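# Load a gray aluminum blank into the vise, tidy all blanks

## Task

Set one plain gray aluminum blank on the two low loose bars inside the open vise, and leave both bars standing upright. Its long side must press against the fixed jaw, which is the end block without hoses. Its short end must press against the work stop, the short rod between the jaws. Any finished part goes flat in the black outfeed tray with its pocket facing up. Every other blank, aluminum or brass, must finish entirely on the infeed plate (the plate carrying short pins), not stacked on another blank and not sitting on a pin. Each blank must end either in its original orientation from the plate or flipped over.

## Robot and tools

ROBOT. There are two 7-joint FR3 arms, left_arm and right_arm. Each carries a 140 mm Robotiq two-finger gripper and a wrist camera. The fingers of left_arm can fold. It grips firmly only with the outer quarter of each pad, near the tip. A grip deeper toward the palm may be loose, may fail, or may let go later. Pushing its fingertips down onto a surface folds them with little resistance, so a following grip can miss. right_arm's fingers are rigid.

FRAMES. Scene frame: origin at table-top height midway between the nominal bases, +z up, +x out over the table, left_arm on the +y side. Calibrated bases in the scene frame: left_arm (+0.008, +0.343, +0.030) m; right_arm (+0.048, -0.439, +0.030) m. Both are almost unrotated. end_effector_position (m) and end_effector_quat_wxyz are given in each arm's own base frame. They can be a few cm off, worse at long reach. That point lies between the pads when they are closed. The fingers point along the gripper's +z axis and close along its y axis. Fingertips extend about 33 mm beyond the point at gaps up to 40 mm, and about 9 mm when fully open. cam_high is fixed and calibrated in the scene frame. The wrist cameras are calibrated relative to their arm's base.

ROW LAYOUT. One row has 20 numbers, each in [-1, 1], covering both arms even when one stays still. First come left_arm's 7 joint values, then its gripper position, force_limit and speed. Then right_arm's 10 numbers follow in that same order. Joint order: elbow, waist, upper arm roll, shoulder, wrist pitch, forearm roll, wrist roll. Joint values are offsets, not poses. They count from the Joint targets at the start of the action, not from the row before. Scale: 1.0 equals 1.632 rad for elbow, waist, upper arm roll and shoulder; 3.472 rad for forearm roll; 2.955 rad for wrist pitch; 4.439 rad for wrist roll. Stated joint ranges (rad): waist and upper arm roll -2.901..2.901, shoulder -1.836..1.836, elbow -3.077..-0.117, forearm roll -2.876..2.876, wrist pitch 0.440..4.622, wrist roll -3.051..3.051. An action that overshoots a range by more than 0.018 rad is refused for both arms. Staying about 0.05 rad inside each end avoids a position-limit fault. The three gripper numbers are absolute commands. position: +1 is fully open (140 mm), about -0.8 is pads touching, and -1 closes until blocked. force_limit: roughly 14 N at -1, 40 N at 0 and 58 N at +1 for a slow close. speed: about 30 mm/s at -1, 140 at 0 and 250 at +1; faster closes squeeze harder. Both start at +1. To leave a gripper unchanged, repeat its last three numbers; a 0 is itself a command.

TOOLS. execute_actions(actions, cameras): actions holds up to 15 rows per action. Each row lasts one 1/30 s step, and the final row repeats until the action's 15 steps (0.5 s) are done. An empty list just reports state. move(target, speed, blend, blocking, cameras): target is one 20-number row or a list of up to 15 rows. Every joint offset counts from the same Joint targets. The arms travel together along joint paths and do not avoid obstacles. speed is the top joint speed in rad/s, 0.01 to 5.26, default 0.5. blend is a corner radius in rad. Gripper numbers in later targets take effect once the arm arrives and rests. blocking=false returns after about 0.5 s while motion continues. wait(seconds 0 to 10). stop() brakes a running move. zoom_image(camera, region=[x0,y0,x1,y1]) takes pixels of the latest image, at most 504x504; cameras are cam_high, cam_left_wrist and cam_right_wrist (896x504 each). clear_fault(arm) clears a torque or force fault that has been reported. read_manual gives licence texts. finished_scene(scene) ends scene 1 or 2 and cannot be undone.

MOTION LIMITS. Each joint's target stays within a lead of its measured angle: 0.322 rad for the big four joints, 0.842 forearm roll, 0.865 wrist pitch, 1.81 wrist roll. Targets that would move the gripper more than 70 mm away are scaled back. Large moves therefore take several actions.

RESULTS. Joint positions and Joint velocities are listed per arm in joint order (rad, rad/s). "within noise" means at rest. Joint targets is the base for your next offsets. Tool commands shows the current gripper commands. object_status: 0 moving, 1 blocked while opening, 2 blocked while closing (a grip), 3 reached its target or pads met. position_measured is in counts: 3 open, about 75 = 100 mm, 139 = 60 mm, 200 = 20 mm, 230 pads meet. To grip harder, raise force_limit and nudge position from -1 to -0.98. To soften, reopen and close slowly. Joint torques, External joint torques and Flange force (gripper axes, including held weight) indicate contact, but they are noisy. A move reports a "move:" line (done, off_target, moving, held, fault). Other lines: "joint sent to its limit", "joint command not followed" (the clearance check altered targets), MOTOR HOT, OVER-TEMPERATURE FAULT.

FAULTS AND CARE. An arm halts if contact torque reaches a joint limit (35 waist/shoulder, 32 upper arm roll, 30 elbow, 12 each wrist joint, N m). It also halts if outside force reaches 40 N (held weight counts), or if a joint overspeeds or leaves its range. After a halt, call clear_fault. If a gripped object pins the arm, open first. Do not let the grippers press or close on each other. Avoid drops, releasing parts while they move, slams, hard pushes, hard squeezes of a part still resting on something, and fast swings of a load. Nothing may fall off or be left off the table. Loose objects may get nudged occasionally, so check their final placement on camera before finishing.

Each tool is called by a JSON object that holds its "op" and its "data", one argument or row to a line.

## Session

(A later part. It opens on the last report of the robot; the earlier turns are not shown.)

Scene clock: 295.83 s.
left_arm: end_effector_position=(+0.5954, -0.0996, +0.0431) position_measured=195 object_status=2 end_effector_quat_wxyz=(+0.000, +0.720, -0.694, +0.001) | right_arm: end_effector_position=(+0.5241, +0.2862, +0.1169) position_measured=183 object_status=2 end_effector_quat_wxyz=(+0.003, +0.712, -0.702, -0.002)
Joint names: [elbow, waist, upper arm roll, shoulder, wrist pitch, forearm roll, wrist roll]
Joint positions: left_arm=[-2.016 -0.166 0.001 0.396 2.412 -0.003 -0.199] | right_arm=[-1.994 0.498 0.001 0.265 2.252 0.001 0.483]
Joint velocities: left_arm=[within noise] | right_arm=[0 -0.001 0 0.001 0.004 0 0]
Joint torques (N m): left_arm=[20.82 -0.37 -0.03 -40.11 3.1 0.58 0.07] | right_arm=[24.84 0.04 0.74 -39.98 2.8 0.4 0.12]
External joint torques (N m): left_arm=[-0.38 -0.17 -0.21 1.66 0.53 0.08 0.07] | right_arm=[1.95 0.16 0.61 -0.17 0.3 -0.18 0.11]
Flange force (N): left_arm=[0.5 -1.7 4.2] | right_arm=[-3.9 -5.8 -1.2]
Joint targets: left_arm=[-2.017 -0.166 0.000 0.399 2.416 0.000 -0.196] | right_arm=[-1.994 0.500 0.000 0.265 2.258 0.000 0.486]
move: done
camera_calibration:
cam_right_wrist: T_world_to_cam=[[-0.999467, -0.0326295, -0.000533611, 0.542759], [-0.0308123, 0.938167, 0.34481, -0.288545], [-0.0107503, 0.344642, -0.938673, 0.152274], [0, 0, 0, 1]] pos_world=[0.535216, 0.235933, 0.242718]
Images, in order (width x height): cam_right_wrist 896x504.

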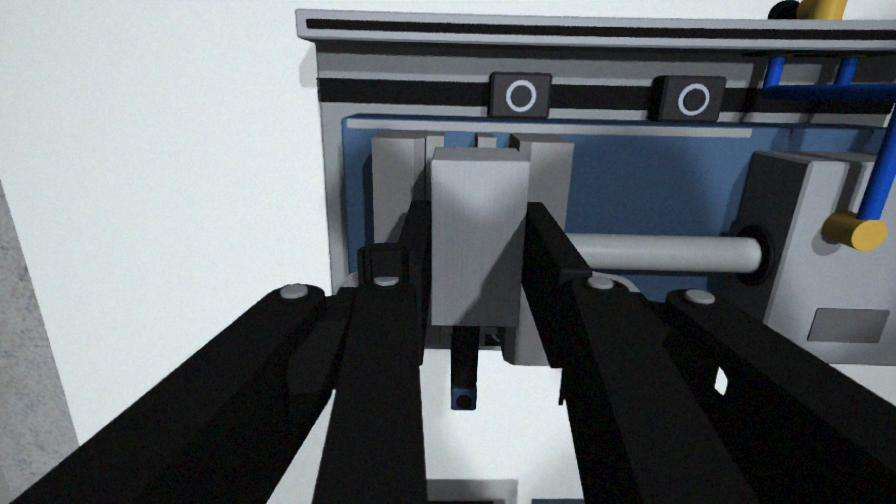

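{"op": "move", "data": {
  "target": [
    [0.0002,0,0,-0.00166,-0.001027,0,0,-1,-1,-1,-0.004429,0,0,0.006773,0.006187,0,0,-1,-1,-1],
    [0.0002,0,0,-0.00166,-0.001027,0,0,-0.203,-1,-1,-0.004429,0,0,0.006773,0.006187,0,0,-1,-1,-1],
    [0.042123,0,0,-0.101368,-0.079244,0,0,-0.203,-1,-1,-0.004429,0,0,0.006773,0.006187,0,0,-1,-1,-1]
  ],
  "speed": [0.05, 0.1, 0.25]
}}

{"op": "zoom_image", "data": {
  "camera": "cam_right_wrist",
  "region": [340, 100, 620, 420]
}}

Scene clock: 307.03 s.
left_arm: end_effector_position=(+0.5959, -0.1000, +0.1500) position_measured=154 object_status=3 end_effector_quat_wxyz=(+0.000, +0.719, -0.695, +0.002) | right_arm: end_effector_position=(+0.5243, +0.2863, +0.1090) position_measured=183 object_status=2 end_effector_quat_wxyz=(+0.003, +0.712, -0.702, -0.002)
Joint names: [elbow, waist, upper arm roll, shoulder, wrist pitch, forearm roll, wrist roll]
Joint positions: left_arm=[-1.948 -0.166 0.001 0.234 2.185 -0.003 -0.199] | right_arm=[-2.001 0.498 0.001 0.276 2.271 0.001 0.483]
Joint velocities: within noise
Joint torques (N m): left_arm=[23.64 0.45 0.64 -39.08 2.44 0.69 0.07] | right_arm=[24.69 0 0.78 -39.97 2.84 0.4 0.11]
External joint torques (N m): left_arm=[0.35 0.57 0.54 -0.18 -0.12 0.09 0.07] | right_arm=[1.99 -0.02 0.51 -0.09 0.34 -0.17 0.11]
Flange force (N): left_arm=[-0.8 -1.2 -0.8] | right_arm=[-3.8 -6.2 -0.9]
Joint targets: left_arm=[-1.948 -0.166 0.000 0.234 2.182 0.000 -0.196] | right_arm=[-2.001 0.500 0.000 0.276 2.277 0.000 0.486]
move: done
camera_calibration:
cam_left_wrist: T_world_to_cam=[[-0.99942, -0.0340177, -0.0012225, 0.599365], [-0.0324471, 0.94119, 0.336316, 0.0710837], [-0.0102901, 0.336161, -0.941748, 0.323864], [0, 0, 0, 1]] pos_world=[0.604657, -0.155385, 0.281825]
cam_right_wrist: T_world_to_cam=[[-0.999472, -0.0324452, -0.00165655, 0.542885], [-0.0310206, 0.937954, 0.34537, -0.285798], [-0.00965181, 0.345239, -0.938465, 0.14408], [0, 0, 0, 1]] pos_world=[0.535124, 0.235937, 0.234819]

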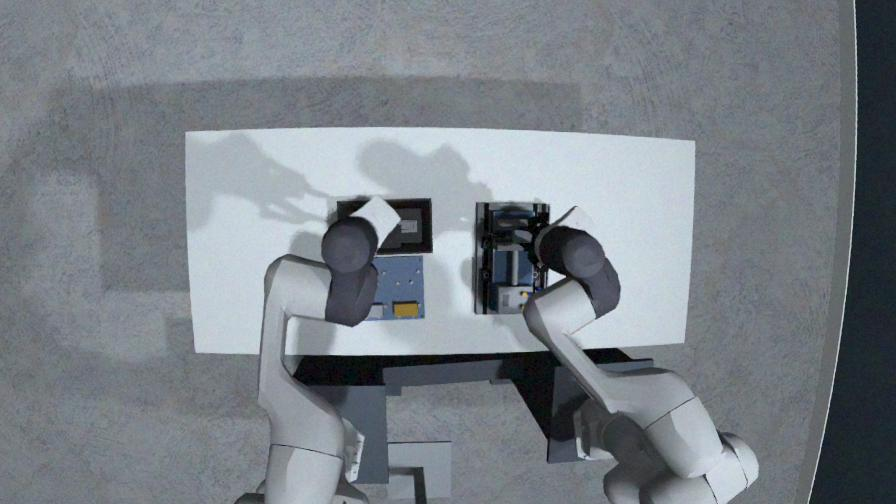

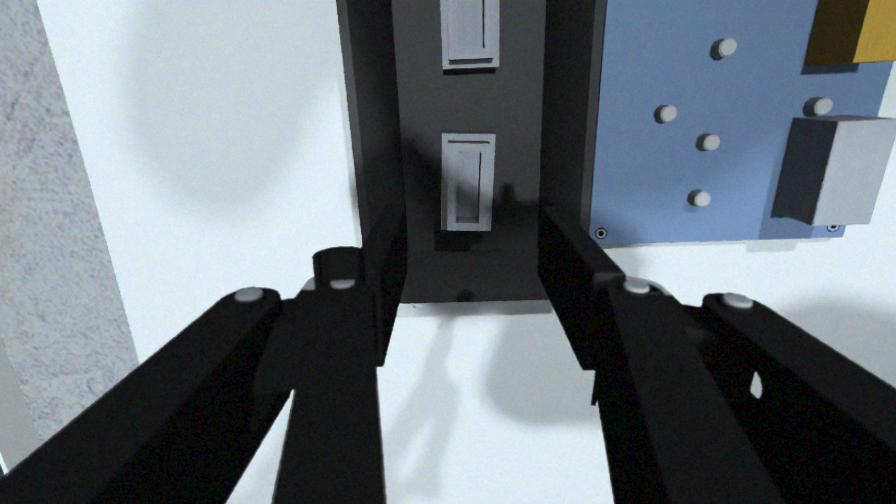

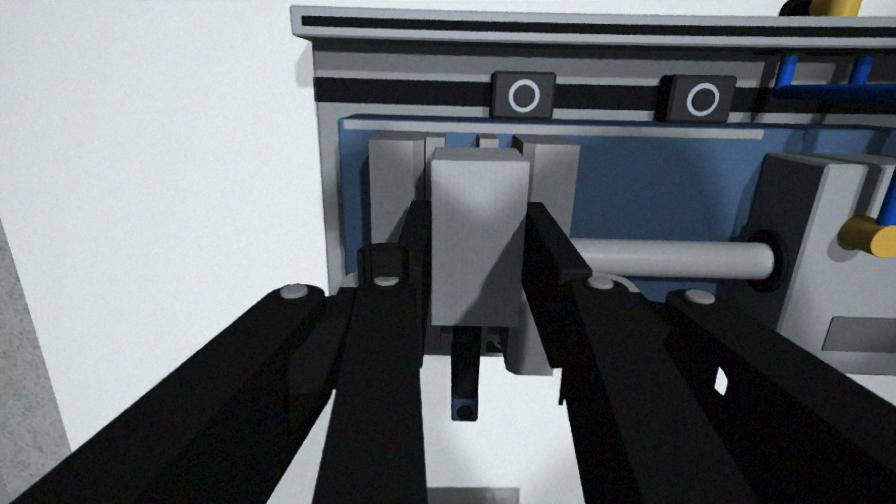

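Scaled by 1.575 from the camera's 896x504 image, which has a finer 1280x720 frame.

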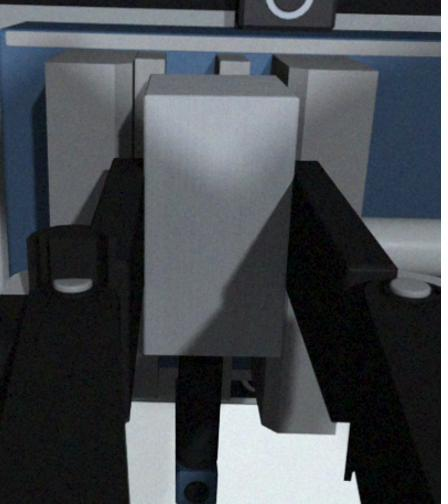

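{"op": "move", "data": {
  "target": [
    [0,0,0,0,0,0,0,-0.203,-1,-1,0.0062,-0.0016,0,0.0040,-0.0012,0,-0.0006,-1,-1,-1]
  ],
  "speed": [0.02],
  "cameras": ["cam_right_wrist"]
}}

Scene clock: 317.07 s.
left_arm: end_effector_position=(+0.5955, -0.0999, +0.1499) position_measured=154 object_status=3 end_effector_quat_wxyz=(+0.000, +0.719, -0.695, +0.001) | right_arm: end_effector_position=(+0.5261, +0.2873, +0.1083) position_measured=183 object_status=2 end_effector_quat_wxyz=(+0.002, +0.712, -0.702, -0.001)
Joint names: [elbow, waist, upper arm roll, shoulder, wrist pitch, forearm roll, wrist roll]
Joint positions: left_arm=[-1.948 -0.166 0.001 0.234 2.184 -0.003 -0.199] | right_arm=[-1.994 0.498 0.001 0.282 2.272 0.001 0.483]
Joint velocities: within noise
Joint torques (N m): left_arm=[23.55 0.43 0.6 -39.08 2.55 0.71 0.08] | right_arm=[25.04 -0.55 0.78 -39.93 2.61 0.4 -0.05]
External joint torques (N m): left_arm=[0.04 0.58 0.52 0.13 -0.04 0.09 0.08] | right_arm=[2.33 -0.43 0.63 0.22 0.1 -0.17 -0.05]
Flange force (N): left_arm=[-0.9 -0.8 0.0] | right_arm=[-4.4 -8.7 -1.2]
Joint targets: left_arm=[-1.948 -0.166 0.000 0.234 2.182 0.000 -0.196] | right_arm=[-1.991 0.497 0.000 0.282 2.273 0.000 0.484]
move: done
camera_calibration:
cam_right_wrist: T_world_to_cam=[[-0.999472, -0.0323943, -0.00239562, 0.544879], [-0.0312246, 0.937813, 0.345733, -0.286289], [-0.00895313, 0.345625, -0.93833, 0.142631], [0, 0, 0, 1]] pos_world=[0.536929, 0.23684, 0.23412]
Images, in order (width x height): cam_right_wrist 896x504.

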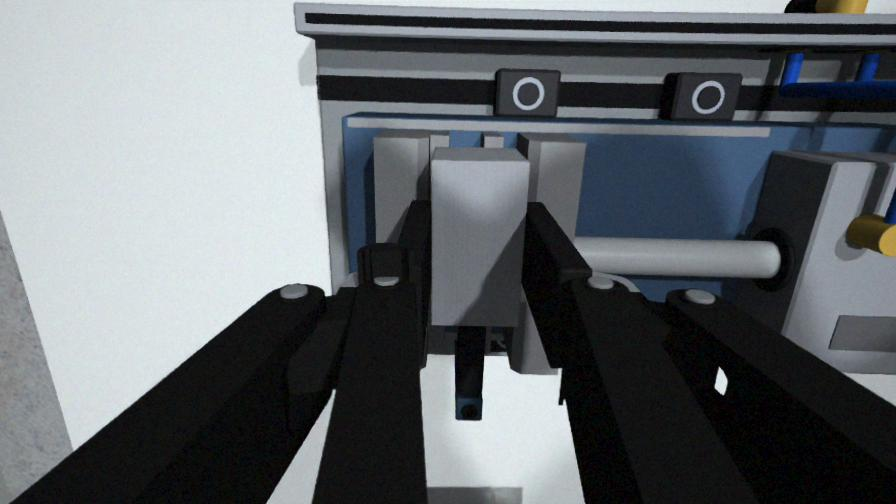

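{"op": "move", "data": {
  "target": [
    [0,0,0,0,0,0,0,-0.203,-1,-1,0.0062,-0.0016,0,0.0040,-0.0012,0,-0.0006,-1,-1,-1]
  ],
  "speed": [0.02],
  "cameras": ["cam_right_wrist"]
}}

{"op": "zoom_image", "data": {
  "camera": "cam_right_wrist",
  "region": [340, 100, 620, 420]
}}

Scene clock: 320.60 s.
left_arm: end_effector_position=(+0.5955, -0.0999, +0.1499) position_measured=154 object_status=3 end_effector_quat_wxyz=(+0.000, +0.719, -0.695, +0.001) | right_arm: end_effector_position=(+0.5285, +0.2877, +0.1081) position_measured=183 object_status=2 end_effector_quat_wxyz=(+0.002, +0.712, -0.702, -0.001)
Joint names: [elbow, waist, upper arm roll, shoulder, wrist pitch, forearm roll, wrist roll]
Joint positions: left_arm=[-1.948 -0.166 0.001 0.234 2.184 -0.003 -0.199] | right_arm=[-1.985 0.497 0.001 0.289 2.269 0.001 0.483]
Joint velocities: within noise
Joint torques (N m): left_arm=[23.56 0.39 0.57 -39.06 2.57 0.7 0.07] | right_arm=[26.73 -1.47 0.25 -40.07 2.92 0.29 -0.16]
External joint torques (N m): left_arm=[-0.02 0.7 0.64 0.3 -0.03 0.1 0.07] | right_arm=[4.07 -1.36 0.1 0.21 0.43 -0.27 -0.16]
Flange force (N): left_arm=[-1.1 -1.1 0.3] | right_arm=[-6.1 -15.3 -1.8]
Joint targets: left_arm=[-1.948 -0.166 0.000 0.234 2.182 0.000 -0.196] | right_arm=[-1.981 0.494 0.000 0.289 2.270 0.000 0.481]
move: done
camera_calibration:
cam_right_wrist: T_world_to_cam=[[-0.999511, -0.0311566, -0.00259043, 0.54697], [-0.0301298, 0.93782, 0.345811, -0.287228], [-0.00834493, 0.34572, -0.938301, 0.141934], [0, 0, 0, 1]] pos_world=[0.539233, 0.237341, 0.233921]
Images, in order (width x height): cam_right_wrist 896x504.

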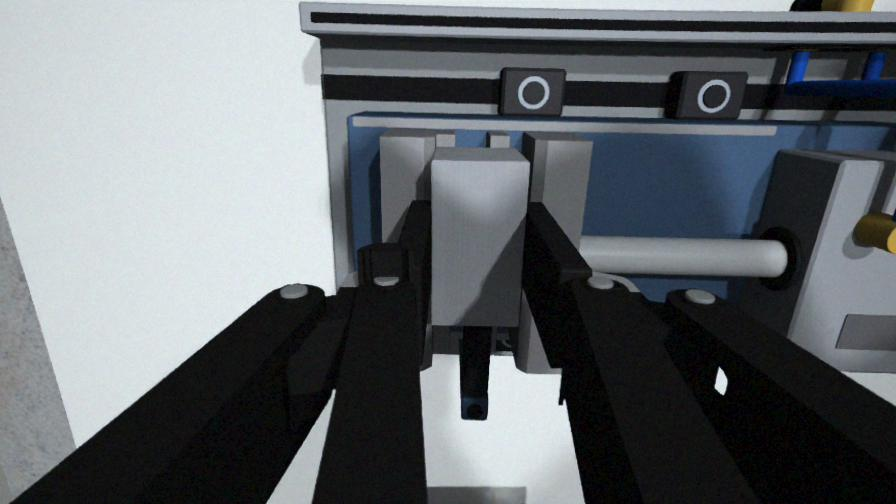

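Scaled by 1.575 from the camera's 896x504 image, which has a finer 1280x720 frame.

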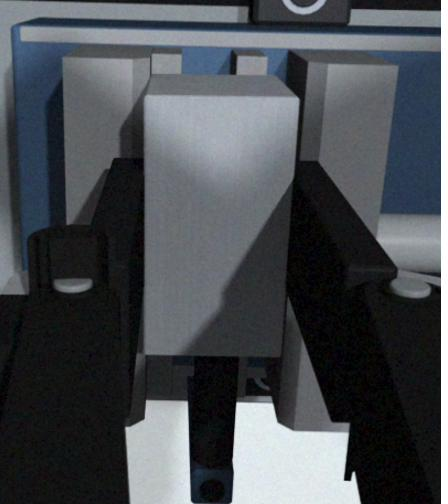

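{"op": "move", "data": {
  "target": [
    [0,0,0,0,0,0,0,-0.203,-1,-1,0.0060,0.0045,0,0.0040,-0.0010,0,0.0015,-1,-1,-1]
  ],
  "speed": [0.02],
  "cameras": []
}}

Scene clock: 327.00 s.
left_arm: end_effector_position=(+0.5955, -0.0999, +0.1499) position_measured=154 object_status=3 end_effector_quat_wxyz=(+0.000, +0.719, -0.695, +0.001) | right_arm: end_effector_position=(+0.5286, +0.2900, +0.1070) position_measured=183 object_status=2 end_effector_quat_wxyz=(+0.004, +0.713, -0.702, -0.002)
Joint names: [elbow, waist, upper arm roll, shoulder, wrist pitch, forearm roll, wrist roll]
Joint positions: left_arm=[-1.948 -0.166 0.001 0.234 2.184 -0.003 -0.199] | right_arm=[-1.977 0.5 0.001 0.296 2.264 0.001 0.485]
Joint velocities: left_arm=[within noise] | right_arm=[0.001 0 0 0.002 -0.001 -0.003 0.004]
Joint torques (N m): left_arm=[23.55 0.45 0.61 -39.05 2.58 0.7 0.09] | right_arm=[26.21 0.02 0.8 -41.44 3.13 0.41 0]
External joint torques (N m): left_arm=[0.22 0.49 0.42 -0.09 0.02 0.09 0.09] | right_arm=[3.57 0.06 0.57 -1.01 0.64 -0.16 0]
Flange force (N): left_arm=[-0.8 -0.8 -0.3] | right_arm=[-5.4 -9.4 -2.7]
Joint targets: left_arm=[-1.948 -0.166 0.000 0.234 2.182 0.000 -0.196] | right_arm=[-1.971 0.502 0.000 0.295 2.267 0.000 0.488]
move: done
No camera images: "cameras" was empty.

{"op": "move", "data": {
  "target": [
    [0,0,0,0,0,0,0,-0.203,-1,-1,0.0063,0.0045,0,0.0034,-0.0014,0,0.0015,-1,-1,-1]
  ],
  "speed": [0.02],
  "cameras": ["cam_right_wrist"]
}}

Scene clock: 333.07 s.
left_arm: end_effector_position=(+0.5954, -0.0999, +0.1499) position_measured=154 object_status=3 end_effector_quat_wxyz=(+0.000, +0.719, -0.695, +0.001) | right_arm: end_effector_position=(+0.5285, +0.2950, +0.1074) position_measured=183 object_status=2 end_effector_quat_wxyz=(+0.004, +0.713, -0.701, -0.002)
Joint names: [elbow, waist, upper arm roll, shoulder, wrist pitch, forearm roll, wrist roll]
Joint positions: left_arm=[-1.948 -0.166 0.001 0.234 2.184 -0.003 -0.199] | right_arm=[-1.967 0.508 0.001 0.302 2.26 0.001 0.491]
Joint velocities: left_arm=[within noise] | right_arm=[0.001 -0.001 0 0 -0.001 -0.001 0.006]
Joint torques (N m): left_arm=[23.51 0.46 0.59 -39.01 2.58 0.69 0.04] | right_arm=[27.06 -0.06 0.92 -41.07 3.15 0.41 0.08]
External joint torques (N m): left_arm=[-0.02 0.71 0.61 0.26 -0.02 0.08 0.04] | right_arm=[4.32 0.07 0.76 -0.38 0.66 -0.16 0.07]
Flange force (N): left_arm=[-1.0 -0.9 0.3] | right_arm=[-8.0 -13.5 -2.4]
Joint targets: left_arm=[-1.948 -0.166 0.000 0.234 2.182 0.000 -0.196] | right_arm=[-1.961 0.509 0.000 0.301 2.263 0.000 0.494]
move: done
camera_calibration:
cam_right_wrist: T_world_to_cam=[[-0.999411, -0.0343068, 0.000910691, 0.547674], [-0.0318992, 0.938406, 0.34406, -0.292862], [-0.0126582, 0.343828, -0.938947, 0.141597], [0, 0, 0, 1]] pos_world=[0.539802, 0.244927, 0.233216]
Images, in order (width x height): cam_right_wrist 896x504.

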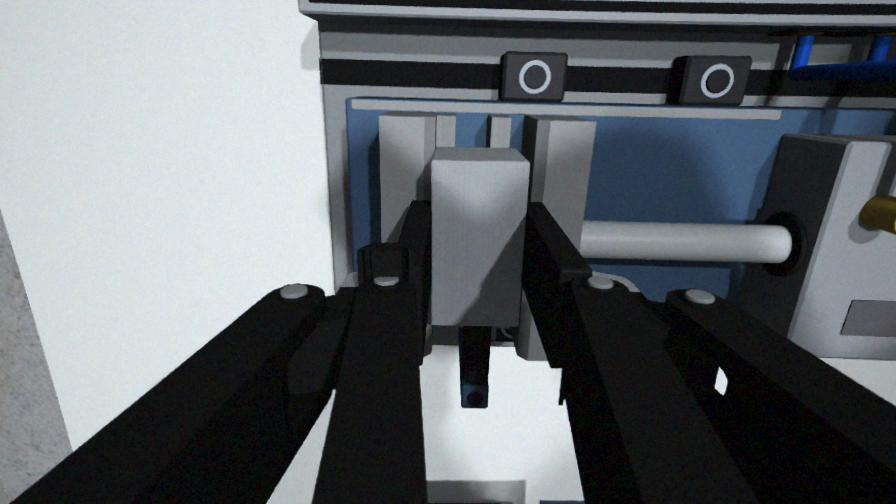

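{"op": "move", "data": {
  "target": [
    [0,0,0,0,0,0,0,-0.203,-1,-1,0.0036,0.0027,0,0.0022,-0.0007,0,0.0009,-1,-1,-1]
  ],
  "speed": [0.02],
  "cameras": []
}}

Scene clock: 335.10 s.
left_arm: end_effector_position=(+0.5954, -0.0999, +0.1499) position_measured=154 object_status=3 end_effector_quat_wxyz=(+0.000, +0.719, -0.695, +0.001) | right_arm: end_effector_position=(+0.5284, +0.2981, +0.1076) position_measured=183 object_status=2 end_effector_quat_wxyz=(+0.004, +0.713, -0.701, -0.002)
Joint names: [elbow, waist, upper arm roll, shoulder, wrist pitch, forearm roll, wrist roll]
Joint positions: left_arm=[-1.948 -0.166 0.001 0.234 2.184 -0.003 -0.199] | right_arm=[-1.961 0.512 0.001 0.306 2.258 0.001 0.495]
Joint velocities: left_arm=[within noise] | right_arm=[0 0 0 0 0 -0.002 0.004]
Joint torques (N m): left_arm=[23.6 0.43 0.6 -39.16 2.61 0.7 0.08] | right_arm=[26.63 0 0.86 -41.66 3.24 0.4 0.14]
External joint torques (N m): left_arm=[0.16 0.5 0.45 0.06 0.04 0.09 0.07] | right_arm=[3.82 0.02 0.62 -0.73 0.75 -0.17 0.14]
Flange force (N): left_arm=[-0.8 -0.9 0.0] | right_arm=[-6.6 -10.8 -2.3]
Joint targets: left_arm=[-1.948 -0.166 0.000 0.234 2.182 0.000 -0.196] | right_arm=[-1.955 0.513 0.000 0.304 2.261 0.000 0.498]
move: done
No camera images: "cameras" was empty.

{"op": "move", "data": {
  "target": [
    [0,0,0,0,0,0,0,-0.203,-1,-1,0.0024,0.0018,0,0.0015,-0.0005,0,0.0006,-1,-1,-1]
  ],
  "speed": [0.02],
  "cameras": []
}}

{"op": "move", "data": {
  "target": [
    [0,0,0,0,0,0,0,-0.203,-1,-1,0.0024,0.0018,0,0.0015,-0.0005,0,0.0006,-1,-1,-1]
  ],
  "speed": [0.02],
  "cameras": ["cam_right_wrist"]
}}

Scene clock: 338.30 s.
left_arm: end_effector_position=(+0.5954, -0.0999, +0.1499) position_measured=154 object_status=3 end_effector_quat_wxyz=(+0.000, +0.719, -0.695, +0.001) | right_arm: end_effector_position=(+0.5284, +0.3001, +0.1077) position_measured=183 object_status=2 end_effector_quat_wxyz=(+0.004, +0.713, -0.701, -0.002)
Joint names: [elbow, waist, upper arm roll, shoulder, wrist pitch, forearm roll, wrist roll]
Joint positions: left_arm=[-1.948 -0.166 0.001 0.234 2.183 -0.003 -0.199] | right_arm=[-1.957 0.515 0.001 0.308 2.256 0.001 0.498]
Joint velocities: within noise
Joint torques (N m): left_arm=[23.53 0.48 0.66 -39.03 2.61 0.71 0.06] | right_arm=[27.11 0.03 0.82 -41.58 3.27 0.41 0.02]
External joint torques (N m): left_arm=[0.2 0.53 0.48 -0.1 0.04 0.09 0.06] | right_arm=[4.34 0.06 0.57 -0.63 0.78 -0.16 0.02]
Flange force (N): left_arm=[-0.8 -0.6 -0.2] | right_arm=[-7.5 -12.9 -2.5]
Joint targets: left_arm=[-1.948 -0.166 0.000 0.234 2.182 0.000 -0.196] | right_arm=[-1.951 0.516 0.000 0.307 2.259 0.000 0.501]
move: done
No camera images: "cameras" was empty.

Scene clock: 339.00 s.
left_arm: end_effector_position=(+0.5954, -0.0999, +0.1499) position_measured=154 object_status=3 end_effector_quat_wxyz=(+0.000, +0.719, -0.695, +0.001) | right_arm: end_effector_position=(+0.5283, +0.3021, +0.1078) position_measured=183 object_status=2 end_effector_quat_wxyz=(+0.004, +0.713, -0.701, -0.002)
Joint names: [elbow, waist, upper arm roll, shoulder, wrist pitch, forearm roll, wrist roll]
Joint positions: left_arm=[-1.948 -0.166 0.001 0.234 2.183 -0.003 -0.199] | right_arm=[-1.953 0.518 0.001 0.31 2.255 0.001 0.501]
Joint velocities: within noise
Joint torques (N m): left_arm=[23.53 0.42 0.63 -39.07 2.6 0.7 0.05] | right_arm=[26.68 -0.01 0.87 -41.55 3.21 0.42 0.06]
External joint torques (N m): left_arm=[0.08 0.58 0.55 0.11 0.03 0.09 0.05] | right_arm=[3.89 0.23 0.79 -0.51 0.72 -0.15 0.06]
Flange force (N): left_arm=[-0.9 -0.8 0.1] | right_arm=[-7.2 -11.5 -2.2]
Joint targets: left_arm=[-1.948 -0.166 0.000 0.234 2.182 0.000 -0.196] | right_arm=[-1.947 0.519 0.000 0.309 2.258 0.000 0.504]
move: done
camera_calibration:
cam_right_wrist: T_world_to_cam=[[-0.999412, -0.0342731, 0.000816596, 0.547733], [-0.0318999, 0.938407, 0.344057, -0.299668], [-0.0125582, 0.343828, -0.938948, 0.139475], [0, 0, 0, 1]] pos_world=[0.539603, 0.252027, 0.233616]
Images, in order (width x height): cam_right_wrist 896x504.

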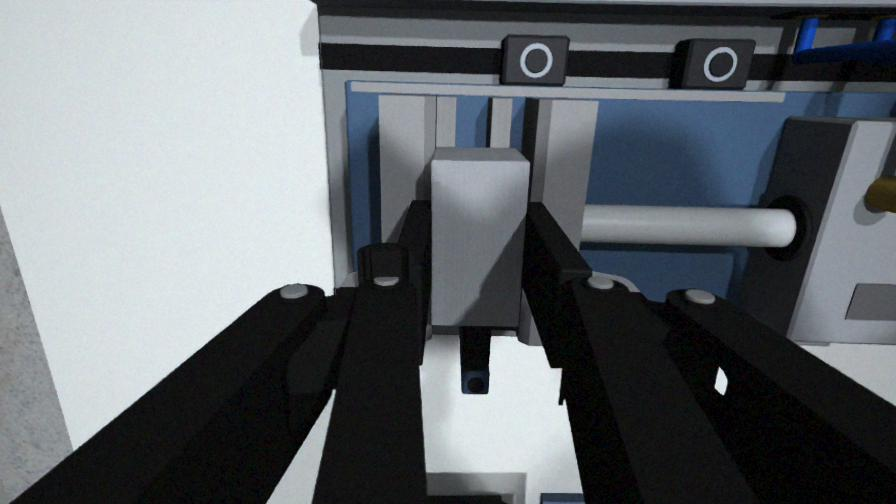

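{"op": "move", "data": {
  "target": [
    [0,0,0,0,0,0,0,-0.203,-1,-1,0.0018,0.00135,0,0.0011,-0.0004,0,0.00045,-1,-1,-1]
  ],
  "speed": [0.02],
  "cameras": []
}}

{"op": "move", "data": {
  "target": [
    [0,0,0,0,0,0,0,-0.203,-1,-1,0.0018,0.00135,0,0.0011,-0.0004,0,0.00045,-1,-1,-1]
  ],
  "speed": [0.02],
  "cameras": []
}}

Scene clock: 348.63 s.
left_arm: end_effector_position=(+0.5954, -0.0999, +0.1499) position_measured=154 object_status=3 end_effector_quat_wxyz=(+0.001, +0.719, -0.695, +0.001) | right_arm: end_effector_position=(+0.5283, +0.3035, +0.1079) position_measured=183 object_status=2 end_effector_quat_wxyz=(+0.004, +0.713, -0.701, -0.002)
Joint names: [elbow, waist, upper arm roll, shoulder, wrist pitch, forearm roll, wrist roll]
Joint positions: left_arm=[-1.948 -0.166 0.001 0.234 2.183 -0.003 -0.199] | right_arm=[-1.95 0.52 0.001 0.312 2.253 0.001 0.503]
Joint velocities: within noise
Joint torques (N m): left_arm=[23.54 0.45 0.65 -39.03 2.6 0.7 0.06] | right_arm=[26.92 0.19 0.86 -41.57 3.29 0.41 0.12]
External joint torques (N m): left_arm=[0.05 0.58 0.55 0.22 0.02 0.09 0.06] | right_arm=[4.09 0.07 0.48 -0.36 0.8 -0.16 0.11]
Flange force (N): left_arm=[-0.9 -1.0 0.3] | right_arm=[-7.6 -12.6 -1.9]
Joint targets: left_arm=[-1.948 -0.166 0.000 0.234 2.182 0.000 -0.196] | right_arm=[-1.944 0.521 0.000 0.311 2.256 0.000 0.506]
move: done
No camera images: "cameras" was empty.

Scene clock: 349.33 s.
left_arm: end_effector_position=(+0.5954, -0.0999, +0.1499) position_measured=154 object_status=3 end_effector_quat_wxyz=(+0.001, +0.719, -0.695, +0.001) | right_arm: end_effector_position=(+0.5284, +0.3036, +0.1079) position_measured=183 object_status=2 end_effector_quat_wxyz=(+0.005, +0.713, -0.701, -0.002)
Joint names: [elbow, waist, upper arm roll, shoulder, wrist pitch, forearm roll, wrist roll]
Joint positions: left_arm=[-1.948 -0.166 0.001 0.234 2.183 -0.003 -0.199] | right_arm=[-1.947 0.521 0 0.314 2.251 0.001 0.504]
Joint velocities: within noise
Joint torques (N m): left_arm=[23.59 0.47 0.62 -39.05 2.61 0.7 0.07] | right_arm=[27.45 0.96 1.38 -41.49 3.39 0.41 0.09]
External joint torques (N m): left_arm=[0.22 0.59 0.51 -0.03 0.05 0.09 0.07] | right_arm=[4.49 0.9 1.06 -0.05 0.88 -0.16 0.09]
Flange force (N): left_arm=[-0.9 -1.0 -0.2] | right_arm=[-9.8 -14.1 -1.7]
Joint targets: left_arm=[-1.948 -0.166 0.000 0.234 2.182 0.000 -0.196] | right_arm=[-1.941 0.524 0.000 0.313 2.255 0.000 0.508]
move: done
No camera images: "cameras" was empty.

{"op": "move", "data": {
  "target": [
    [0,0,0,0,0,0,0,-0.203,-1,-1,-0.0014,0,0,0.0026,0.0016,0,0,-1,-1,-1]
  ],
  "speed": [0.01],
  "cameras": []
}}

{"op": "move", "data": {
  "target": [
    [0,0,0,0,0,0,0,-0.203,-1,-1,-0.0007,0,0,0.0013,0.0008,0,0,-1,-1,-1]
  ],
  "speed": [0.01],
  "cameras": []
}}

Scene clock: 353.00 s.
left_arm: end_effector_position=(+0.5954, -0.0999, +0.1499) position_measured=154 object_status=3 end_effector_quat_wxyz=(+0.001, +0.719, -0.695, +0.001) | right_arm: end_effector_position=(+0.5284, +0.3036, +0.1064) position_measured=183 object_status=2 end_effector_quat_wxyz=(+0.005, +0.713, -0.701, -0.002)
Joint names: [elbow, waist, upper arm roll, shoulder, wrist pitch, forearm roll, wrist roll]
Joint positions: left_arm=[-1.948 -0.166 0.001 0.234 2.183 -0.003 -0.199] | right_arm=[-1.946 0.521 0 0.317 2.252 0.001 0.505]
Joint velocities: within noise
Joint torques (N m): left_arm=[23.56 0.37 0.61 -39.13 2.62 0.7 0.05] | right_arm=[25.37 0.71 1.44 -40.99 3.19 0.58 0.13]
External joint torques (N m): left_arm=[0.01 0.68 0.68 0.2 0.03 0.09 0.05] | right_arm=[2.5 0.67 1.13 0.41 0.69 0.01 0.13]
Flange force (N): left_arm=[-1.1 -0.8 0.3] | right_arm=[-6.4 -8.4 0.1]
Joint targets: left_arm=[-1.948 -0.166 0.000 0.234 2.182 0.000 -0.196] | right_arm=[-1.944 0.524 0.000 0.317 2.260 0.000 0.508]
move: done
No camera images: "cameras" was empty.

Scene clock: 353.70 s.
left_arm: end_effector_position=(+0.5954, -0.0999, +0.1499) position_measured=154 object_status=3 end_effector_quat_wxyz=(+0.001, +0.719, -0.695, +0.001) | right_arm: end_effector_position=(+0.5284, +0.3036, +0.1053) position_measured=183 object_status=2 end_effector_quat_wxyz=(+0.006, +0.713, -0.701, -0.002)
Joint names: [elbow, waist, upper arm roll, shoulder, wrist pitch, forearm roll, wrist roll]
Joint positions: left_arm=[-1.948 -0.166 0.001 0.234 2.183 -0.003 -0.199] | right_arm=[-1.946 0.521 0 0.319 2.253 0.001 0.505]
Joint velocities: within noise
Joint torques (N m): left_arm=[23.52 0.46 0.63 -39 2.62 0.71 0.07] | right_arm=[25.37 0.63 1.54 -40.89 3.32 0.61 0.13]
External joint torques (N m): left_arm=[0.08 0.58 0.53 0.13 0.04 0.09 0.07] | right_arm=[2.62 0.61 1.25 0.38 0.84 0.04 0.13]
Flange force (N): left_arm=[-0.9 -0.8 0.2] | right_arm=[-6.5 -8.6 0.3]
Joint targets: left_arm=[-1.948 -0.166 0.000 0.234 2.182 0.000 -0.196] | right_arm=[-1.945 0.524 0.000 0.319 2.262 0.000 0.508]
move: done
No camera images: "cameras" was empty.

{"op": "move", "data": {
  "target": [
    [0,0,0,0,0,0,0,-0.203,-1,-1,-0.0007,0,0,0.0013,0.0006,0,0,-1,-1,-1]
  ],
  "speed": [0.01],
  "cameras": []
}}

{"op": "move", "data": {
  "target": [
    [0,0,0,0,0,0,0,-0.203,-1,-1,-0.0007,0,0,0.0013,0.0006,0,0,-1,-1,-1]
  ],
  "speed": [0.01],
  "cameras": ["cam_right_wrist"]
}}

Scene clock: 357.23 s.
left_arm: end_effector_position=(+0.5954, -0.0999, +0.1498) position_measured=154 object_status=3 end_effector_quat_wxyz=(+0.001, +0.719, -0.695, +0.001) | right_arm: end_effector_position=(+0.5284, +0.3036, +0.1042) position_measured=183 object_status=2 end_effector_quat_wxyz=(+0.006, +0.713, -0.701, -0.002)
Joint names: [elbow, waist, upper arm roll, shoulder, wrist pitch, forearm roll, wrist roll]
Joint positions: left_arm=[-1.948 -0.166 0.001 0.234 2.183 -0.003 -0.199] | right_arm=[-1.946 0.521 0 0.321 2.255 0.001 0.505]
Joint velocities: within noise
Joint torques (N m): left_arm=[23.54 0.47 0.64 -39.05 2.62 0.69 0.09] | right_arm=[25.14 0.6 1.57 -40.93 3.36 0.64 0.06]
External joint torques (N m): left_arm=[0.07 0.58 0.52 0.19 0.04 0.08 0.09] | right_arm=[2.36 0.37 1.09 0.46 0.88 0.07 0.06]
Flange force (N): left_arm=[-0.9 -1.0 0.2] | right_arm=[-5.7 -8.0 0.7]
Joint targets: left_arm=[-1.948 -0.166 0.000 0.234 2.182 0.000 -0.196] | right_arm=[-1.946 0.524 0.000 0.321 2.264 0.000 0.508]
move: done
No camera images: "cameras" was empty.

Scene clock: 357.93 s.
left_arm: end_effector_position=(+0.5954, -0.0999, +0.1498) position_measured=154 object_status=3 end_effector_quat_wxyz=(+0.001, +0.719, -0.695, +0.001) | right_arm: end_effector_position=(+0.5284, +0.3036, +0.1040) position_measured=183 object_status=2 end_effector_quat_wxyz=(+0.006, +0.713, -0.701, -0.002)
Joint names: [elbow, waist, upper arm roll, shoulder, wrist pitch, forearm roll, wrist roll]
Joint positions: left_arm=[-1.948 -0.166 0.001 0.234 2.183 -0.003 -0.199] | right_arm=[-1.946 0.521 0 0.321 2.255 0.001 0.505]
Joint velocities: within noise
Joint torques (N m): left_arm=[23.52 0.44 0.68 -39.08 2.63 0.7 0.1] | right_arm=[24.37 0.63 1.48 -39.66 3.55 0.64 0.1]
External joint torques (N m): left_arm=[0.16 0.69 0.69 -0.07 0.06 0.09 0.1] | right_arm=[1.52 0.42 1.02 1.81 1.05 0.07 0.09]
Flange force (N): left_arm=[-1.2 -0.6 -0.1] | right_arm=[-5.8 -8.0 3.6]
Joint targets: left_arm=[-1.948 -0.166 0.000 0.234 2.182 0.000 -0.196] | right_arm=[-1.947 0.524 0.000 0.323 2.266 0.000 0.508]
move: off_target (right_arm); right_arm: the wrist pitch is farthest, 0.011 rad from its target
camera_calibration:
cam_right_wrist: T_world_to_cam=[[-0.999439, -0.0332801, 0.0038149, 0.547255], [-0.02998, 0.939462, 0.341338, -0.300858], [-0.0149437, 0.341032, -0.939933, 0.137671], [0, 0, 0, 1]] pos_world=[0.539986, 0.253907, 0.230008]
Images, in order (width x height): cam_right_wrist 896x504.

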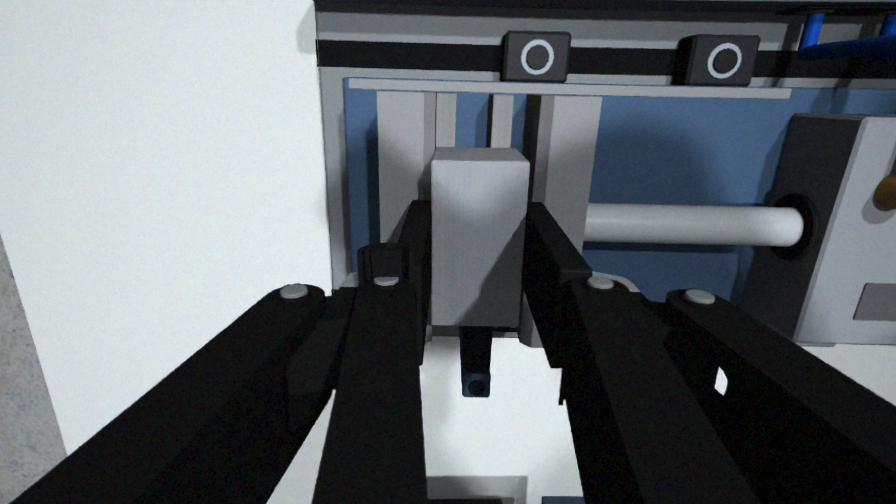

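{"op": "move", "data": {
  "target": [
    [0,0,0,0,0,0,0,-0.203,-1,-1,0.00045,0,0,-0.0008,-0.0005,0,0,-1,-1,-1],
    [0,0,0,0,0,0,0,-0.203,-1,-1,0.00045,0,0,-0.0008,-0.0005,0,0,-0.203,-1,-1],
    [0,0,0,0,0,0,0,-0.203,-1,-1,0.051317,0,0,-0.065083,-0.06274,0,0,-0.203,-1,-1]
  ],
  "speed": [0.02, 0.05, 0.15]
}}

{"op": "zoom_image", "data": {
  "camera": "cam_right_wrist",
  "region": [330, 60, 600, 320]
}}

Scene clock: 389.83 s.
left_arm: end_effector_position=(+0.5953, -0.0999, +0.1498) position_measured=154 object_status=3 end_effector_quat_wxyz=(+0.001, +0.719, -0.695, +0.001) | right_arm: end_effector_position=(+0.5315, +0.3060, +0.1899) position_measured=154 object_status=3 end_effector_quat_wxyz=(-0.002, +0.713, -0.701, +0.000)
Joint names: [elbow, waist, upper arm roll, shoulder, wrist pitch, forearm roll, wrist roll]
Joint positions: left_arm=[-1.948 -0.166 0.001 0.234 2.183 -0.003 -0.199] | right_arm=[-1.864 0.522 0 0.217 2.086 0.001 0.505]
Joint velocities: left_arm=[within noise] | right_arm=[0.001 -0.001 0.001 0.001 -0.004 0 0.001]
Joint torques (N m): left_arm=[23.56 0.45 0.62 -39.11 2.65 0.7 0.03] | right_arm=[25.61 0.09 0.97 -38.89 2.21 0.66 0.02]
External joint torques (N m): left_arm=[0.1 0.46 0.41 0.09 0.07 0.09 0.03] | right_arm=[1.3 0.21 0.89 0.8 -0.34 0.01 0.02]
Flange force (N): left_arm=[-0.7 -0.7 0.2] | right_arm=[-4.7 -6.8 -1.8]
Joint targets: left_arm=[-1.948 -0.166 0.000 0.234 2.182 0.000 -0.196] | right_arm=[-1.863 0.524 0.000 0.217 2.080 0.000 0.508]
move: done
camera_calibration:
cam_left_wrist: T_world_to_cam=[[-0.999426, -0.0338874, 0.000512673, 0.598495], [-0.0317379, 0.941121, 0.336577, 0.07059], [-0.0118882, 0.336367, -0.941656, 0.324739], [0, 0, 0, 1]] pos_world=[0.604252, -0.155384, 0.281727]
cam_right_wrist: T_world_to_cam=[[-0.999358, -0.0341204, -0.0109047, 0.553181], [-0.0357809, 0.936534, 0.348745, -0.329638], [-0.00168673, 0.348912, -0.937154, 0.207583], [0, 0, 0, 1]] pos_world=[0.541381, 0.255164, 0.315529]

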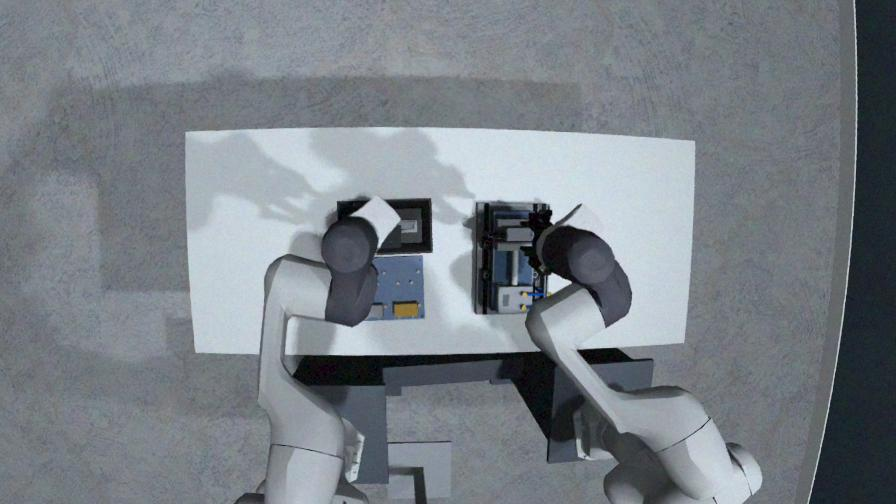

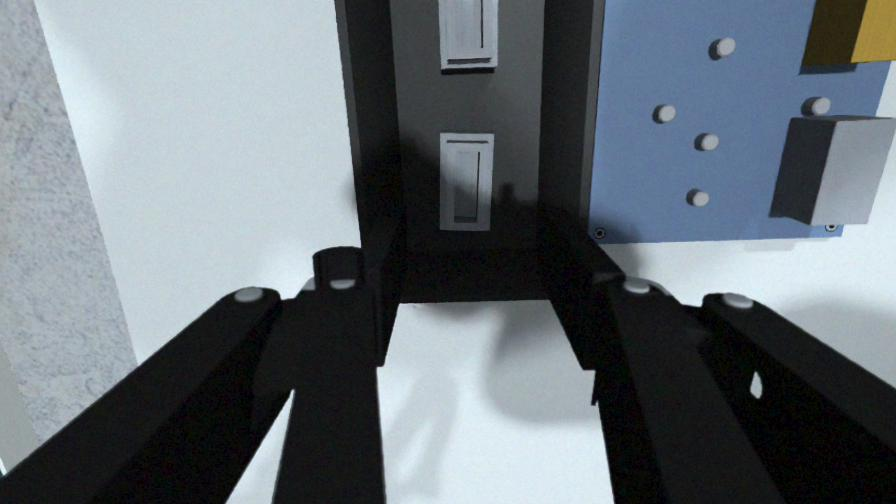

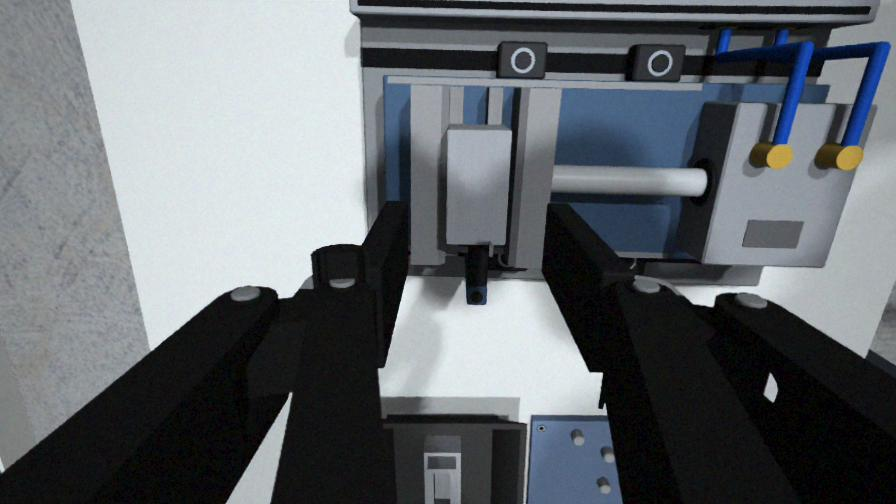

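Scaled by 1.867 from the camera's 896x504 image, which has a finer 1280x720 frame.

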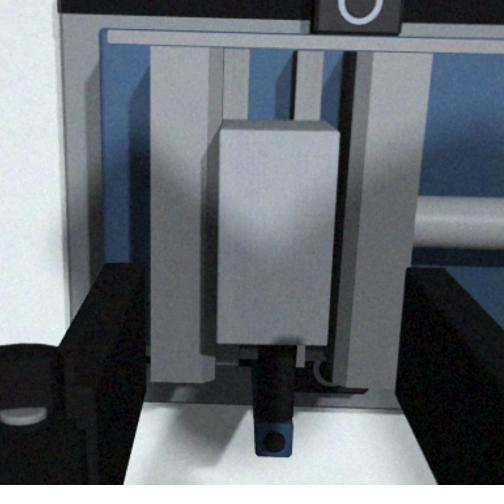

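{"op": "zoom_image", "data": {
  "camera": "cam_right_wrist",
  "region": [400, 76, 540, 146]
}}

{"op": "zoom_image", "data": {
  "camera": "cam_right_wrist",
  "region": [400, 210, 540, 280]
}}

Scaled by 3.600 from the camera's 896x504 image, which has a finer 1280x720 frame.

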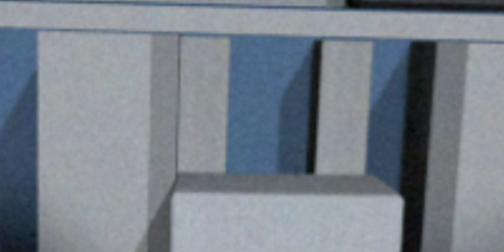

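Scaled by 3.600 from the camera's 896x504 image, which has a finer 1280x720 frame.

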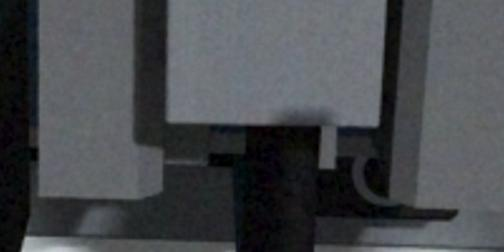

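{"op": "zoom_image", "data": {
  "camera": "cam_right_wrist",
  "region": [440, 225, 520, 310]
}}

{"op": "zoom_image", "data": {
  "camera": "cam_high",
  "region": [330, 190, 440, 330]
}}

Scaled by 5.929 from the camera's 896x504 image, which has a finer 1280x720 frame.

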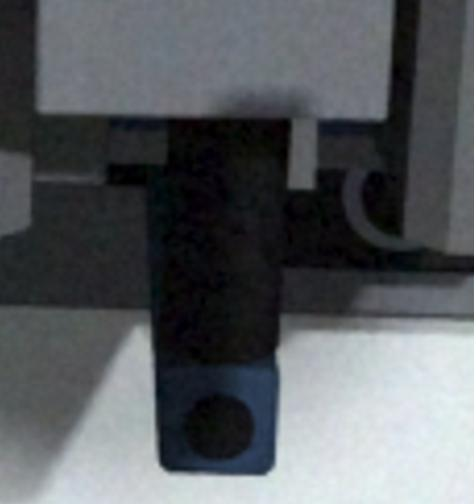

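Scaled by 3.600 from the camera's 896x504 image, which has a finer 1280x720 frame.

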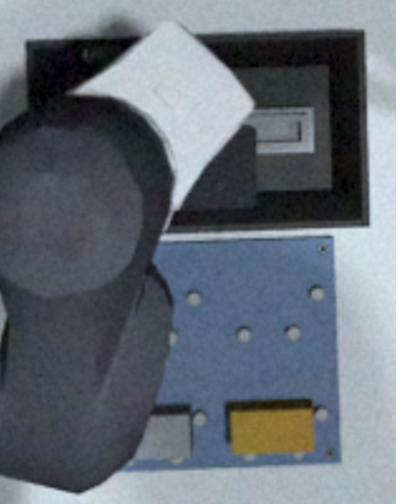

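{"op": "move", "data": {
  "target": [
    [0,0,0,0,0,0,0,-0.203,-1,-1,-0.04169,0.007629,0,0.065953,0.05945,0,0.004855,-0.203,-1,-1],
    [0,0,0,0,0,0,0,-0.203,-1,-1,-0.019584,0.00262,0,0.080501,0.055275,0,0.003013,-0.203,-1,-1]
  ],
  "speed": [0.15, 0.03],
  "cameras": ["cam_right_wrist"]
}}

{"op": "zoom_image", "data": {
  "camera": "cam_right_wrist",
  "region": [380, 60, 560, 340]
}}

Scene clock: 462.50 s.
left_arm: end_effector_position=(+0.5953, -0.0999, +0.1498) position_measured=154 object_status=3 end_effector_quat_wxyz=(+0.001, +0.719, -0.695, +0.001) | right_arm: end_effector_position=(+0.5374, +0.3159, +0.1084) position_measured=154 object_status=3 end_effector_quat_wxyz=(+0.001, +0.710, -0.704, -0.001)
Joint names: [elbow, waist, upper arm roll, shoulder, wrist pitch, forearm roll, wrist roll]
Joint positions: left_arm=[-1.948 -0.166 0.001 0.234 2.183 -0.003 -0.199] | right_arm=[-1.899 0.531 0 0.346 2.242 0.001 0.523]
Joint velocities: left_arm=[within noise] | right_arm=[0.002 -0.001 0.001 0.002 -0.004 0 0]
Joint torques (N m): left_arm=[23.54 0.48 0.69 -38.99 2.64 0.71 0.06] | right_arm=[26.23 -2.02 0.13 -40.53 3.2 0.19 -0.18]
External joint torques (N m): left_arm=[0.21 0.65 0.64 -0.01 0.08 0.1 0.06] | right_arm=[3.16 -1.89 -0.05 1.9 0.68 -0.39 -0.18]
Flange force (N): left_arm=[-1.0 -0.9 0.0] | right_arm=[-6.7 -16.5 1.6]
Joint targets: left_arm=[-1.948 -0.166 0.000 0.234 2.182 0.000 -0.196] | right_arm=[-1.895 0.528 0.000 0.349 2.244 0.000 0.521]
move: done
camera_calibration:
cam_right_wrist: T_world_to_cam=[[-0.999674, -0.0251344, -0.00455648, 0.555121], [-0.0251608, 0.938099, 0.345451, -0.316142], [-0.00440827, 0.345453, -0.938426, 0.130515], [0, 0, 0, 1]] pos_world=[0.547561, 0.265438, 0.23422]
Images, in order (width x height): cam_right_wrist 896x504.

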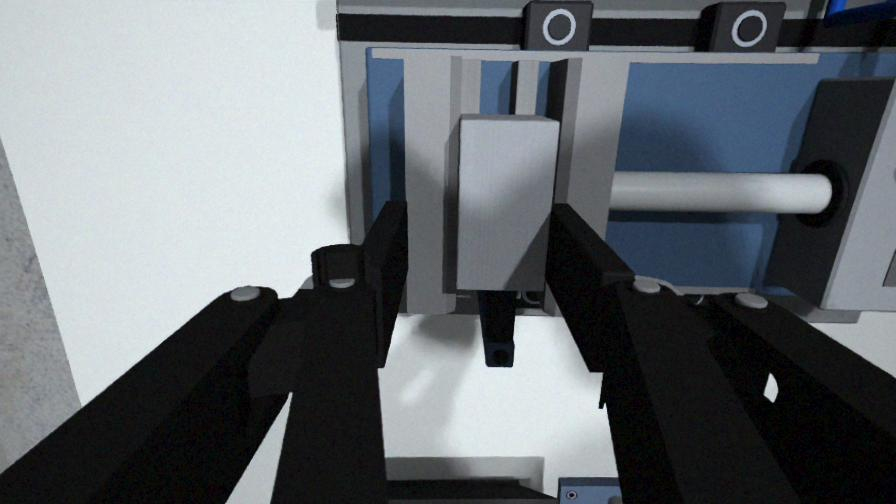

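Scaled by 1.800 from the camera's 896x504 image, which has a finer 1280x720 frame.

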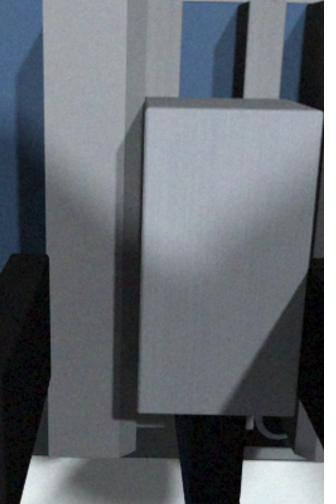

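{"op": "move", "data": {
  "target": [
    [0,0,0,0,0,0,0,-0.203,-1,-1,-0.022106,0.005009,0,-0.014548,0.004175,0,0.001842,-0.203,-1,-1],
    [0,0,0,0,0,0,0,-0.203,-1,-1,0.019584,-0.00262,0,-0.080501,-0.055275,0,-0.003013,-0.203,-1,-1]
  ],
  "speed": [0.04, 0.18],
  "cameras": ["cam_high", "cam_right_wrist"]
}}

{"op": "zoom_image", "data": {
  "camera": "cam_right_wrist",
  "region": [400, 210, 540, 280]
}}

{"op": "zoom_image", "data": {
  "camera": "cam_right_wrist",
  "region": [400, 76, 540, 146]
}}

Scene clock: 470.20 s.
left_arm: end_effector_position=(+0.5953, -0.0999, +0.1498) position_measured=154 object_status=3 end_effector_quat_wxyz=(+0.001, +0.719, -0.695, +0.001) | right_arm: end_effector_position=(+0.5307, +0.3077, +0.1901) position_measured=154 object_status=3 end_effector_quat_wxyz=(-0.002, +0.712, -0.702, +0.000)
Joint names: [elbow, waist, upper arm roll, shoulder, wrist pitch, forearm roll, wrist roll]
Joint positions: left_arm=[-1.948 -0.166 0.001 0.234 2.183 -0.003 -0.199] | right_arm=[-1.864 0.525 0 0.217 2.086 0.001 0.512]
Joint velocities: left_arm=[within noise] | right_arm=[0 -0.001 0 0.001 -0.005 0.001 -0.001]
Joint torques (N m): left_arm=[23.56 0.42 0.65 -39.06 2.65 0.71 0.06] | right_arm=[25.64 -0.79 0.9 -38.9 2.2 0.66 -0.11]
External joint torques (N m): left_arm=[0.12 0.61 0.6 0.11 0.07 0.1 0.06] | right_arm=[1.52 -0.77 0.72 0.51 -0.32 0.01 -0.11]
Flange force (N): left_arm=[-1.0 -0.9 0.2] | right_arm=[-3.5 -7.4 -2.3]
Joint targets: left_arm=[-1.948 -0.166 0.000 0.234 2.182 0.000 -0.196] | right_arm=[-1.863 0.524 0.000 0.217 2.080 0.000 0.508]
move: done
camera_calibration:
cam_right_wrist: T_world_to_cam=[[-0.999465, -0.0306932, -0.0112609, 0.551444], [-0.0326933, 0.93657, 0.348952, -0.333118], [-0.00016382, 0.349134, -0.937073, 0.206364], [0, 0, 0, 1]] pos_world=[0.540292, 0.256865, 0.31583]
Images, in order (width x height): cam_high 896x504, cam_right_wrist 896x504.

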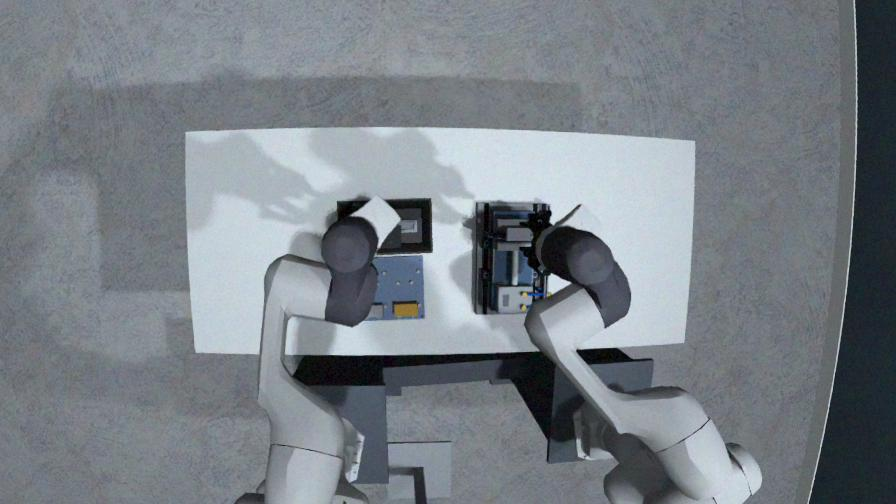

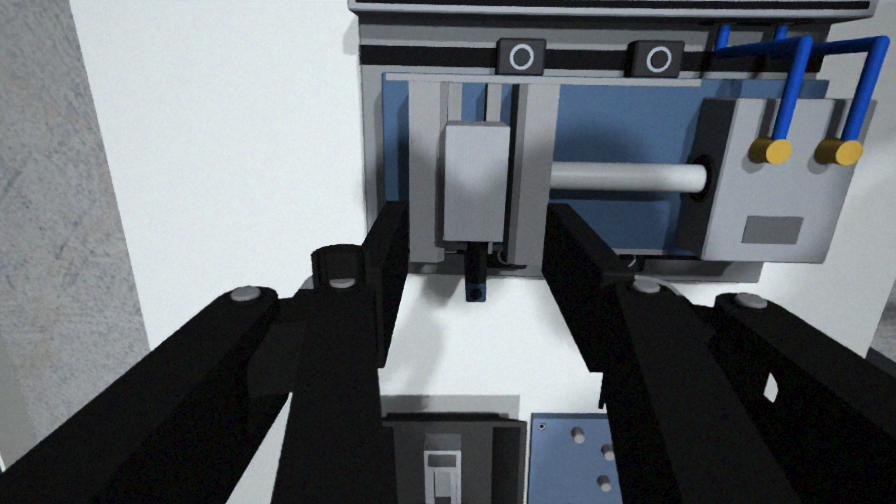

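Scaled by 3.600 from the camera's 896x504 image, which has a finer 1280x720 frame.

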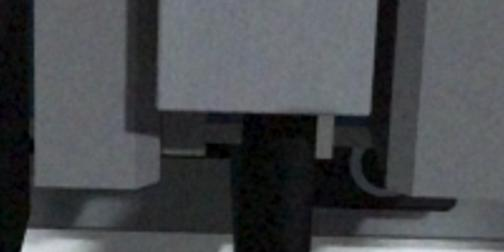

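Scaled by 3.600 from the camera's 896x504 image, which has a finer 1280x720 frame.

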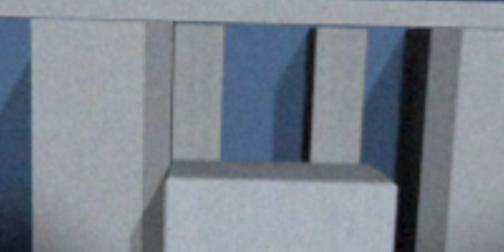

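{"op": "finished_scene", "data": {
  "scene": 2
}}

The scene is finished: the task was done.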